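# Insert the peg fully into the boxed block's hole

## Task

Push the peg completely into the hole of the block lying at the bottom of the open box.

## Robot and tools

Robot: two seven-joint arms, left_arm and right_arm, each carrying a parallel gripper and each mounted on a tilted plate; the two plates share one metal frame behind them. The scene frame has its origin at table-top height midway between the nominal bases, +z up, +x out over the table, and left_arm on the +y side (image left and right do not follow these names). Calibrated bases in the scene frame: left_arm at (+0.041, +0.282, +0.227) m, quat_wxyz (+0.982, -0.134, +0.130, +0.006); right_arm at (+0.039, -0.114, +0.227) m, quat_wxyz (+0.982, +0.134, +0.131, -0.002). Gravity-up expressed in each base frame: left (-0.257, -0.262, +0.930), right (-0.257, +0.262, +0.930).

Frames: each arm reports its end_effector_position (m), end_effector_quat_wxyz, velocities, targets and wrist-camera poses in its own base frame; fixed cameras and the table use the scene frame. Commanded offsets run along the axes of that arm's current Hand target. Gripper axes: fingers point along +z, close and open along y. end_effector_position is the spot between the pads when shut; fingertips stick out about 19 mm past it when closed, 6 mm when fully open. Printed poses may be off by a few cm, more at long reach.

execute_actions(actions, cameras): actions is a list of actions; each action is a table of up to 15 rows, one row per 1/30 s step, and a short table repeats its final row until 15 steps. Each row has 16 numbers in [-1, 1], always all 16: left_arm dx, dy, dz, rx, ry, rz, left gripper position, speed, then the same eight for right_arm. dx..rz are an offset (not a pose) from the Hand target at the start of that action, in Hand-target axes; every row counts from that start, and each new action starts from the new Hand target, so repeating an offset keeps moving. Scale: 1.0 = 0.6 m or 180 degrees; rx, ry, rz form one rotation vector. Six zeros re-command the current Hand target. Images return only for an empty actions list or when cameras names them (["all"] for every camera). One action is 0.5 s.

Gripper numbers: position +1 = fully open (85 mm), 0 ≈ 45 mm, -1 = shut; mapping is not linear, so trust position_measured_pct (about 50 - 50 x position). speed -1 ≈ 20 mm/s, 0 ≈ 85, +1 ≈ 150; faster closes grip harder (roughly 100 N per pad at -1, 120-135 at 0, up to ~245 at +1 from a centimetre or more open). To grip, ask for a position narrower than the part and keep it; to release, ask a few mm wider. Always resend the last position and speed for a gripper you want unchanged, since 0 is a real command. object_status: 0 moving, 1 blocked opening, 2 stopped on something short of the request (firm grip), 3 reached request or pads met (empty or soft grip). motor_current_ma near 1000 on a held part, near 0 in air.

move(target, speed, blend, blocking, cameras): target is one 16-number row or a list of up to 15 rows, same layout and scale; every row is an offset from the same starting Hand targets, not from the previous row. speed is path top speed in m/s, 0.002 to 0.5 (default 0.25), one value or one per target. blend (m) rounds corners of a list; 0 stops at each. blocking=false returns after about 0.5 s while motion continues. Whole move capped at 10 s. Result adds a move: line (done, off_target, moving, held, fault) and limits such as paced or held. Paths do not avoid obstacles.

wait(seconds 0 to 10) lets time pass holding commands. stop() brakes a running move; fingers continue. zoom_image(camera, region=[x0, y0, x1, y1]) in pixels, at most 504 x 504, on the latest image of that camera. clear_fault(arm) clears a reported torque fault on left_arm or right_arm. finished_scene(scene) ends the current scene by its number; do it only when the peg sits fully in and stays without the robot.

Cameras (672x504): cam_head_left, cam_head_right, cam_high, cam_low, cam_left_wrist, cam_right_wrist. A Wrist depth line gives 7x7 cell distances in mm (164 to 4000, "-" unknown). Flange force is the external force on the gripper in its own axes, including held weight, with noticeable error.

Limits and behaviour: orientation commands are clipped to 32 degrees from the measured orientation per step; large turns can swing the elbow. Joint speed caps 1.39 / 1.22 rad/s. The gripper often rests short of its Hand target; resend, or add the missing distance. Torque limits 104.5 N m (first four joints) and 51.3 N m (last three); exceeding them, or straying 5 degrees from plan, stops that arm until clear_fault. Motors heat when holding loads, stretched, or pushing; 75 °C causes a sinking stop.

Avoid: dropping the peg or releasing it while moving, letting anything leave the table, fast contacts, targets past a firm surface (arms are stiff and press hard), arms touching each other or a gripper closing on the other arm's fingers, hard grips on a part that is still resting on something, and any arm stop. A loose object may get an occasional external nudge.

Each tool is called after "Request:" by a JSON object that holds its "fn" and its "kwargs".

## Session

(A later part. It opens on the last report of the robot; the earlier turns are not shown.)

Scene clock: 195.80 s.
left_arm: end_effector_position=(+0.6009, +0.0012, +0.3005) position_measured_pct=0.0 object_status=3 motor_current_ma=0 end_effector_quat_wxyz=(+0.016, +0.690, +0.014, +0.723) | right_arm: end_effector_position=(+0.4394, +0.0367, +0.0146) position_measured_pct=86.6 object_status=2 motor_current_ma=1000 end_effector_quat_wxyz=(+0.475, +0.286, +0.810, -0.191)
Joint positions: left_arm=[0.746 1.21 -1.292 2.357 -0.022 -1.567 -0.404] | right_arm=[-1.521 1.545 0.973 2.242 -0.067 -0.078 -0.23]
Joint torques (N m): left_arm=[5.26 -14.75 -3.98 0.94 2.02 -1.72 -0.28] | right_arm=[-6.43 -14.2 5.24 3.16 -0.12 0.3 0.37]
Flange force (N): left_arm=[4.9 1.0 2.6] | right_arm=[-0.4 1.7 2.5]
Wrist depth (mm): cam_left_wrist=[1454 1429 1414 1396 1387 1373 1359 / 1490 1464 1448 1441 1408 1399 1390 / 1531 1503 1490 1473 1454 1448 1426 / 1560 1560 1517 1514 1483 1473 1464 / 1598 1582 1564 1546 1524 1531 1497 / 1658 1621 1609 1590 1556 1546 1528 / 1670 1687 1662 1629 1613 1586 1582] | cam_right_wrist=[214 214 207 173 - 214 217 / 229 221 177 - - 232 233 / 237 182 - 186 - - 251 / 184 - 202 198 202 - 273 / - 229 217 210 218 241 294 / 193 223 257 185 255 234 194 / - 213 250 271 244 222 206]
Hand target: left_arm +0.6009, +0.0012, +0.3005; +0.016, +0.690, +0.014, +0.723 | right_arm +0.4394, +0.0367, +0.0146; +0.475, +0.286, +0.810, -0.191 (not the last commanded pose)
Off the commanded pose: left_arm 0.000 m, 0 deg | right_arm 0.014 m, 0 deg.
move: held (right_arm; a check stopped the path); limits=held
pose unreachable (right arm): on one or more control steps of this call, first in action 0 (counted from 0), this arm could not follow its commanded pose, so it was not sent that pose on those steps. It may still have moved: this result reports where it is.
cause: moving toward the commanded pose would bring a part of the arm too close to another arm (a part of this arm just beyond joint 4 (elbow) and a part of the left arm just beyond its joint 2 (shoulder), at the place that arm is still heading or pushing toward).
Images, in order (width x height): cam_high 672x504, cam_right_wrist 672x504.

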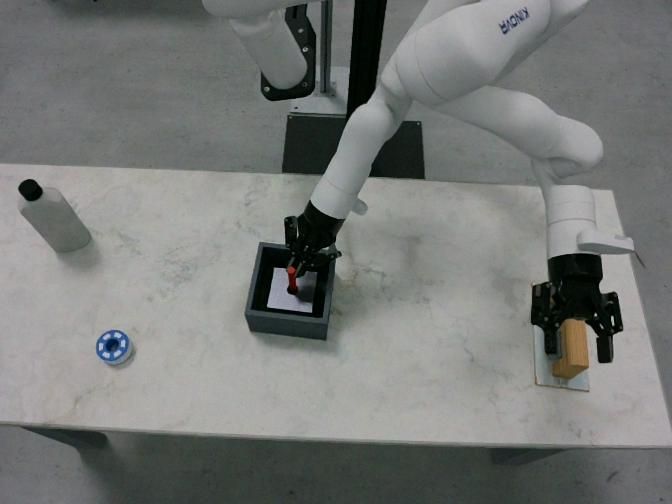

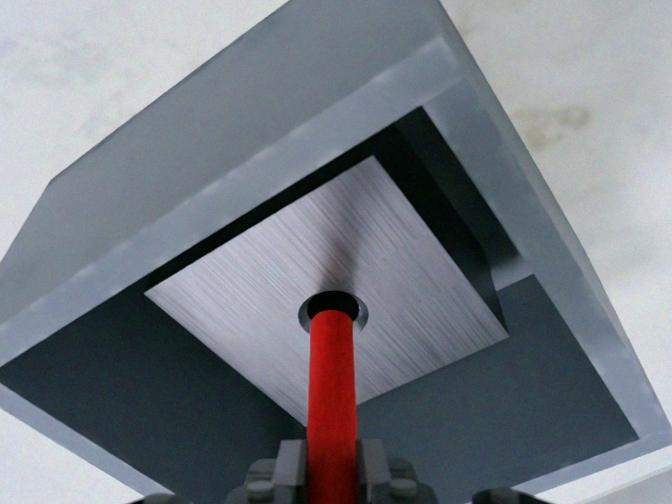

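Request:
{"fn": "move", "kwargs": {"target": [0.167,-0.417,0,0,0,0,1,1,0,0,0,0,0,0,-1,-1], "cameras": ["cam_head_left"]}}

Request:
{"fn": "move", "kwargs": {"target": [0,0,0,0,0,0,1,1,0.0163,0.0006,0.0166,0,0,0,-1,-1], "speed": 0.04, "cameras": ["cam_right_wrist"]}}

Request:
{"fn": "zoom_image", "kwargs": {"camera": "cam_right_wrist", "region": [230, 230, 430, 430]}}

Scene clock: 205.13 s.
left_arm: end_effector_position=(+0.5973, +0.2554, +0.3897) position_measured_pct=0.0 object_status=3 motor_current_ma=0 end_effector_quat_wxyz=(+0.017, +0.690, +0.014, +0.723) | right_arm: end_effector_position=(+0.4394, +0.0367, +0.0146) position_measured_pct=86.6 object_status=2 motor_current_ma=1000 end_effector_quat_wxyz=(+0.475, +0.285, +0.810, -0.191)
Joint positions: left_arm=[0.047 1.109 -1.471 2.015 -0.431 -1.893 -0.231] | right_arm=[-1.521 1.545 0.973 2.242 -0.067 -0.078 -0.23]
Joint torques (N m): left_arm=[2.73 -18.64 -4.98 -0.04 2.21 -1.32 -0.31] | right_arm=[-6.5 -14.1 5.2 3.21 -0.1 0.34 0.42]
Flange force (N): left_arm=[4.9 0.0 1.8] | right_arm=[-0.6 1.8 2.6]
Wrist depth (mm): cam_left_wrist=[1451 1441 1411 1399 1376 1359 1356 / 1473 1464 1438 1408 1408 1402 1367 / 1507 1514 1477 1473 1445 1423 1396 / 1567 1546 1507 1497 1493 1460 1457 / 1602 1582 1567 1524 1531 1514 1480 / 1649 1633 1609 1582 1575 1549 1524 / 1666 1658 1629 1617 1602 1586 1567] | cam_right_wrist=[214 215 207 173 - 214 217 / 229 221 177 - - 233 233 / 237 182 - 186 - - 251 / 185 - 202 199 203 - 273 / - 229 217 209 218 241 294 / 193 223 257 185 255 234 194 / - 213 251 272 244 222 206]
Hand target: left_arm +0.5973, +0.2555, +0.3897; +0.016, +0.690, +0.014, +0.723 | right_arm +0.4394, +0.0367, +0.0146; +0.475, +0.285, +0.810, -0.191
Off the commanded pose: left_arm 0.000 m, 0 deg | right_arm 0.000 m, 0 deg.
move: done
Images, in order (width x height): cam_head_left 672x504.

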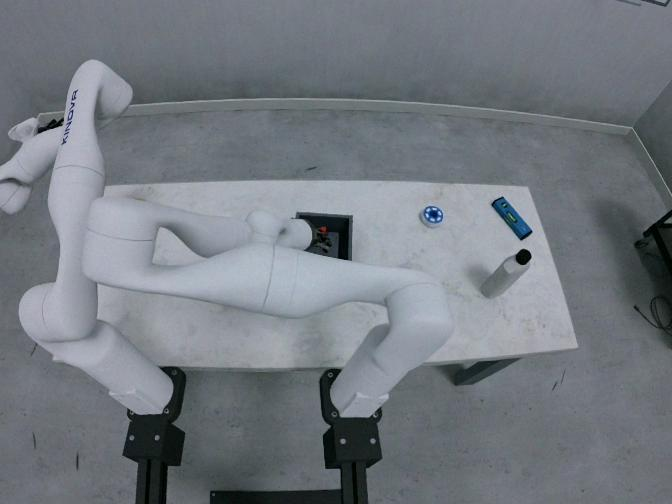

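Scene clock: 205.87 s.
left_arm: end_effector_position=(+0.5973, +0.2555, +0.3897) position_measured_pct=0.0 object_status=3 motor_current_ma=0 end_effector_quat_wxyz=(+0.016, +0.690, +0.014, +0.723) | right_arm: end_effector_position=(+0.4424, +0.0340, +0.0013) position_measured_pct=86.6 object_status=2 motor_current_ma=1000 end_effector_quat_wxyz=(+0.475, +0.286, +0.810, -0.191)
Joint positions: left_arm=[0.047 1.109 -1.471 2.015 -0.431 -1.893 -0.231] | right_arm=[-1.51 1.579 0.956 2.224 -0.081 -0.09 -0.243]
Joint torques (N m): left_arm=[2.79 -18.6 -4.99 -0.03 2.2 -1.35 -0.31] | right_arm=[-7 -14.53 4.42 3.12 -0.1 0.16 0.37]
Flange force (N): left_arm=[4.9 -0.2 1.9] | right_arm=[-2.3 1.8 3.4]
Wrist depth (mm): cam_left_wrist=[1441 1423 1396 1387 1387 1364 1339 / 1460 1460 1426 1426 1405 1402 1370 / 1524 1480 1470 1464 1448 1429 1426 / 1567 1538 1510 1487 1483 1470 1448 / 1579 1579 1560 1542 1514 1507 1487 / 1645 1641 1590 1582 1575 1553 1524 / 1687 1674 1629 1637 1594 1582 1560] | cam_right_wrist=[200 200 197 174 - 202 203 / 215 210 178 - - 214 218 / 227 182 - - - - 235 / 185 - - 186 187 - 259 / - - 200 198 202 - - / 194 223 222 186 223 232 - / - 214 247 - 245 223 -]
Hand target: left_arm +0.5973, +0.2555, +0.3897; +0.016, +0.690, +0.014, +0.723 | right_arm +0.4424, +0.0340, +0.0012; +0.475, +0.286, +0.810, -0.191
Off the commanded pose: left_arm 0.000 m, 0 deg | right_arm 0.000 m, 0 deg.
move: done
Images, in order (width x height): cam_right_wrist 672x504.

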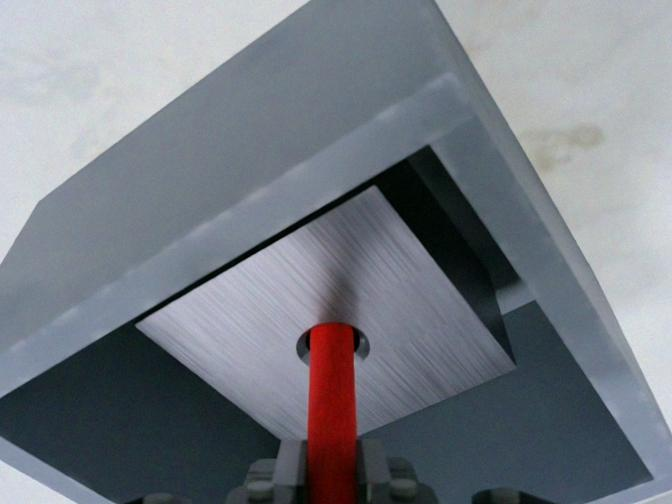

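Scaled by 2.520.

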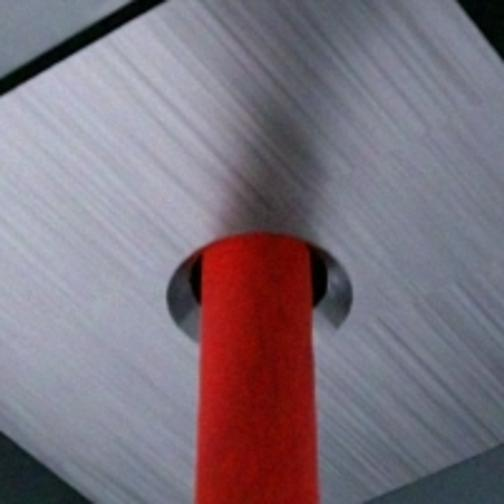

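Request:
{"fn": "move", "kwargs": {"target": [0,0,0,0,0,0,1,1,0.0214,0,0.0255,0,0,0,-1,-1], "speed": 0.04, "cameras": ["cam_right_wrist"]}}

Request:
{"fn": "zoom_image", "kwargs": {"camera": "cam_right_wrist", "region": [230, 290, 430, 490]}}

Scene clock: 217.80 s.
left_arm: end_effector_position=(+0.5973, +0.2555, +0.3897) position_measured_pct=0.0 object_status=3 motor_current_ma=0 end_effector_quat_wxyz=(+0.016, +0.690, +0.014, +0.723) | right_arm: end_effector_position=(+0.4476, +0.0287, -0.0173) position_measured_pct=86.6 object_status=2 motor_current_ma=1000 end_effector_quat_wxyz=(+0.475, +0.286, +0.810, -0.191)
Joint positions: left_arm=[0.047 1.109 -1.471 2.015 -0.431 -1.893 -0.231] | right_arm=[-1.491 1.628 0.936 2.198 -0.1 -0.107 -0.26]
Joint torques (N m): left_arm=[2.76 -18.49 -5.01 -0.12 2.17 -1.34 -0.32] | right_arm=[-7.11 -14.79 3.79 3.6 -0.03 0.26 0.4]
Flange force (N): left_arm=[4.9 0.1 1.7] | right_arm=[-3.0 2.5 4.1]
Wrist depth (mm): cam_left_wrist=[1451 1432 1411 1396 1373 1348 1342 / 1477 1454 1432 1414 1399 1408 1376 / 1503 1487 1477 1464 1441 1426 1408 / 1553 1531 1503 1497 1477 1457 1451 / 1621 1582 1567 1542 1517 1497 1493 / 1662 1613 1594 1594 1546 1535 1514 / 1670 1674 1653 1625 1594 1575 1553] | cam_right_wrist=[180 180 178 174 - 182 182 / 195 193 178 - - 192 195 / 207 181 - - - - 211 / 185 - - - - - 233 / - - - 175 175 - - / - - 189 186 190 195 - / - 214 202 - 208 223 -]
Hand target: left_arm +0.5973, +0.2555, +0.3897; +0.016, +0.690, +0.014, +0.723 | right_arm +0.4476, +0.0287, -0.0173; +0.475, +0.286, +0.810, -0.191
Off the commanded pose: left_arm 0.000 m, 0 deg | right_arm 0.000 m, 0 deg.
move: done
Images, in order (width x height): cam_right_wrist 672x504.

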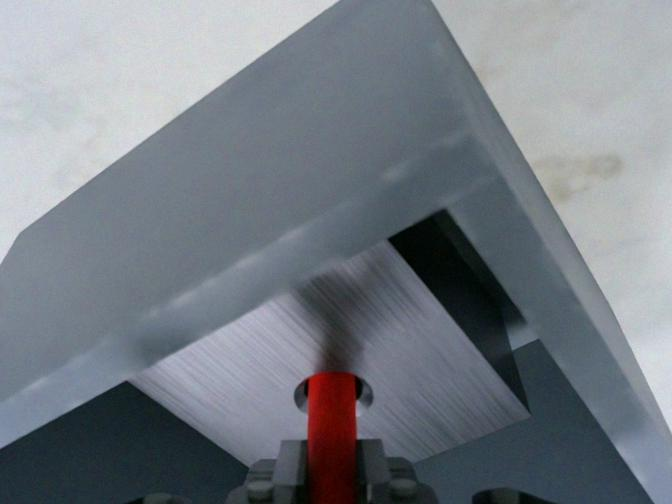

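Scaled by 2.520.

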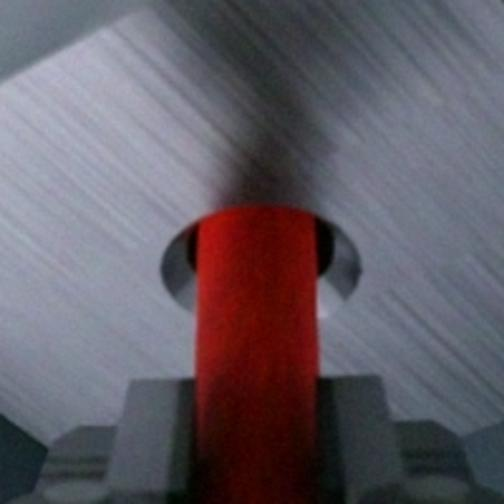

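Request:
{"fn": "move", "kwargs": {"target": [0,0,0,0,0,0,1,1,0.0182,0.0006,0.0219,0,0,0,-1,-1], "speed": 0.03, "cameras": ["cam_right_wrist"]}}

Scene clock: 222.23 s.
left_arm: end_effector_position=(+0.5973, +0.2555, +0.3897) position_measured_pct=0.0 object_status=3 motor_current_ma=0 end_effector_quat_wxyz=(+0.016, +0.690, +0.014, +0.723) | right_arm: end_effector_position=(+0.4523, +0.0245, -0.0332) position_measured_pct=86.6 object_status=2 motor_current_ma=1000 end_effector_quat_wxyz=(+0.475, +0.286, +0.810, -0.191)
Joint positions: left_arm=[0.047 1.109 -1.471 2.015 -0.431 -1.893 -0.231] | right_arm=[-1.476 1.669 0.921 2.172 -0.115 -0.118 -0.274]
Joint torques (N m): left_arm=[2.76 -18.57 -5.04 -0.04 2.17 -1.37 -0.29] | right_arm=[-7.91 -15.26 2.7 3.04 0.02 -0.02 0.35]
Flange force (N): left_arm=[4.8 -0.1 2.0] | right_arm=[-5.7 1.9 5.3]
Wrist depth (mm): cam_left_wrist=[1457 1426 1408 1387 1361 1378 1342 / 1473 1448 1445 1414 1414 1402 1393 / 1503 1480 1467 1460 1451 1420 1411 / 1549 1521 1490 1497 1490 1473 1460 / 1598 1590 1560 1542 1517 1514 1473 / 1641 1613 1586 1594 1553 1546 1528 / 1683 1674 1641 1602 1609 1579 1542] | cam_right_wrist=[- 167 167 - - 168 168 / 176 176 172 - - 176 178 / 190 181 - - - - 193 / 185 - - - - - - / - - - - - - - / - - - 169 170 - - / - - - - 178 - -]
Hand target: left_arm +0.5973, +0.2555, +0.3897; +0.016, +0.690, +0.014, +0.723 | right_arm +0.4523, +0.0245, -0.0332; +0.475, +0.286, +0.810, -0.191
Off the commanded pose: left_arm 0.000 m, 0 deg | right_arm 0.000 m, 0 deg.
move: done
Images, in order (width x height): cam_right_wrist 672x504.

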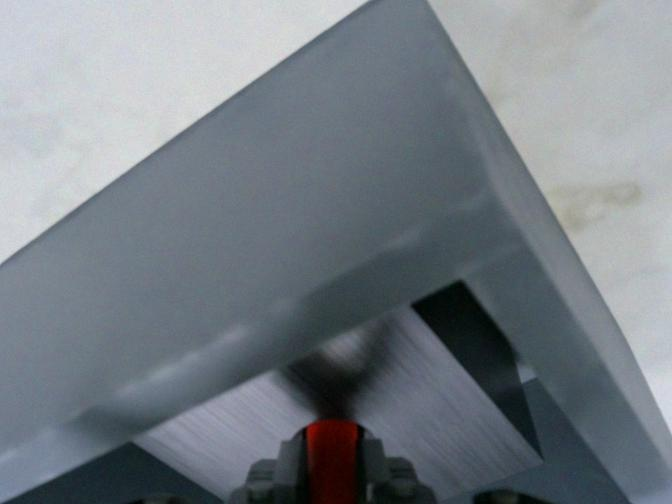

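Request:
{"fn": "move", "kwargs": {"target": [0,0,0,0,0,0,1,1,0.0062,0,0.01,0,0,0,-1,-1], "speed": 0.02}}

Scene clock: 231.50 s.
left_arm: end_effector_position=(+0.5973, +0.2555, +0.3897) position_measured_pct=0.0 object_status=3 motor_current_ma=0 end_effector_quat_wxyz=(+0.016, +0.690, +0.014, +0.723) | right_arm: end_effector_position=(+0.4548, +0.0220, -0.0392) position_measured_pct=86.6 object_status=2 motor_current_ma=1000 end_effector_quat_wxyz=(+0.475, +0.286, +0.810, -0.191)
Joint positions: left_arm=[0.047 1.109 -1.471 2.015 -0.431 -1.893 -0.231] | right_arm=[-1.467 1.685 0.916 2.161 -0.12 -0.123 -0.278]
Joint torques (N m): left_arm=[2.71 -18.52 -5.04 -0.09 2.18 -1.35 -0.32] | right_arm=[-2.01 -9.63 -5.84 -2.83 0.66 -1.83 0.35]
Flange force (N): left_arm=[4.9 0.2 1.9] | right_arm=[-22.9 1.0 -25.9]
Wrist depth (mm): cam_left_wrist=[1441 1432 1396 1384 1367 1373 1356 / 1467 1473 1432 1423 1408 1393 1381 / 1517 1487 1473 1467 1438 1438 1417 / 1546 1542 1521 1483 1480 1467 1438 / 1602 1582 1560 1538 1521 1514 1483 / 1649 1641 1594 1590 1549 1556 1521 / 1674 1662 1658 1625 1582 1575 1553] | cam_right_wrist=[- - - - - - - / 171 169 - - - 169 172 / 183 177 - - - - 186 / 181 - - - - - - / - - - - - - - / - - - - - - - / - - - - - - -]
Hand target: left_arm +0.5973, +0.2555, +0.3897; +0.016, +0.690, +0.014, +0.723 | right_arm +0.4548, +0.0220, -0.0393; +0.475, +0.286, +0.810, -0.191
Off the commanded pose: left_arm 0.000 m, 0 deg | right_arm 0.000 m, 0 deg.
move: done

Request:
{"fn": "move", "kwargs": {"target": [[0,0,0,0,0,0,1,1,-0.0016,0,-0.0019,0,0,0,0.1,-1],[0,0,0,0,0,0,1,1,-0.0016,0,-0.18,0,0,0,0.1,-1]], "speed": [0.02,0.15], "cameras": ["cam_right_wrist","cam_high"]}}

Request:
{"fn": "zoom_image", "kwargs": {"camera": "cam_right_wrist", "region": [200, 200, 460, 460]}}

Scene clock: 238.93 s.
left_arm: end_effector_position=(+0.5973, +0.2555, +0.3897) position_measured_pct=0.0 object_status=3 motor_current_ma=0 end_effector_quat_wxyz=(+0.016, +0.690, +0.014, +0.723) | right_arm: end_effector_position=(+0.3838, +0.0843, +0.0130) position_measured_pct=45.0 object_status=3 motor_current_ma=0 end_effector_quat_wxyz=(+0.475, +0.286, +0.810, -0.191)
Joint positions: left_arm=[0.047 1.109 -1.471 2.015 -0.431 -1.893 -0.231] | right_arm=[-1.728 1.512 0.93 2.239 -0.121 0.113 -0.281]
Joint torques (N m): left_arm=[2.82 -18.58 -5.01 -0.05 2.19 -1.33 -0.28] | right_arm=[-6.09 -14.06 4.82 2.58 0.22 0.36 0.44]
Flange force (N): left_arm=[4.8 -0.2 1.8] | right_arm=[-0.7 2.6 2.1]
Wrist depth (mm): cam_left_wrist=[1451 1429 1402 1390 1384 1373 1334 / 1480 1457 1451 1429 1405 1399 1387 / 1503 1483 1483 1460 1448 1426 1420 / 1546 1535 1521 1500 1487 1460 1441 / 1582 1571 1546 1549 1514 1497 1490 / 1645 1605 1590 1571 1560 1553 1514 / 1674 1666 1625 1625 1598 1575 1564] | cam_right_wrist=[237 241 241 242 240 243 240 / 258 258 259 256 260 261 261 / 278 278 270 229 272 282 282 / 301 292 235 196 197 305 312 / 329 243 207 255 205 327 341 / 255 224 286 275 287 233 378 / 239 265 315 313 311 283 413]
Hand target: left_arm +0.5973, +0.2555, +0.3897; +0.016, +0.690, +0.014, +0.723 | right_arm +0.3838, +0.0844, +0.0130; +0.475, +0.285, +0.810, -0.191
Off the commanded pose: left_arm 0.000 m, 0 deg | right_arm 0.000 m, 0 deg.
move: done
Images, in order (width x height): cam_high 672x504, cam_right_wrist 672x504.

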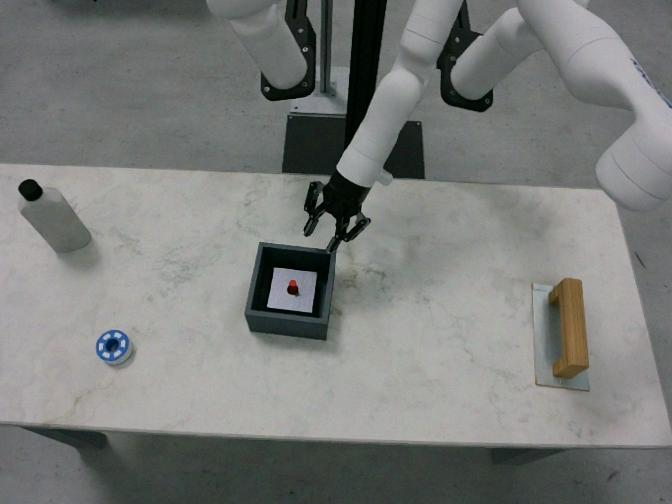

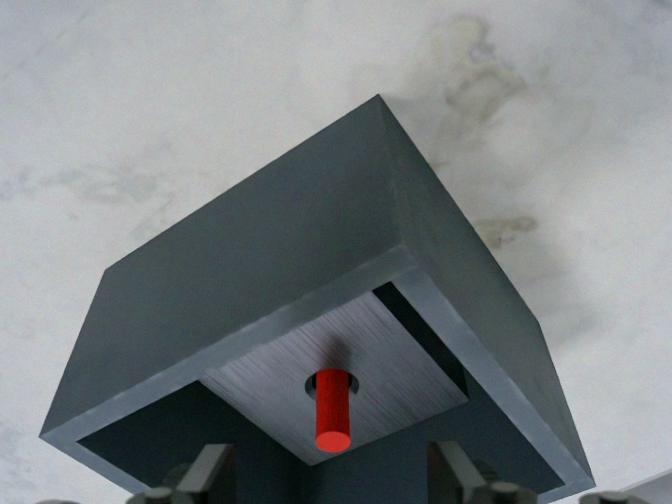

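Scaled by 1.938.

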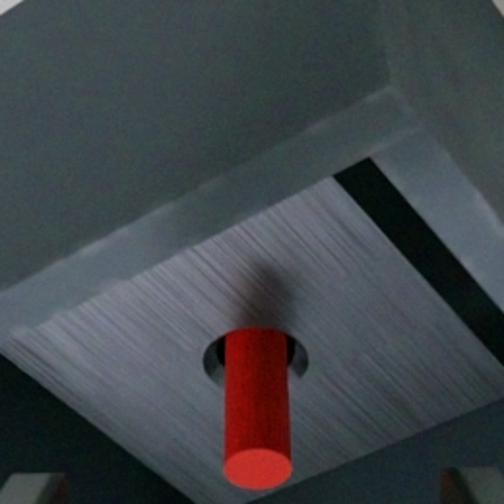

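Request:
{"fn": "finished_scene", "kwargs": {"scene": 2}}

The scene is finished: the task was done.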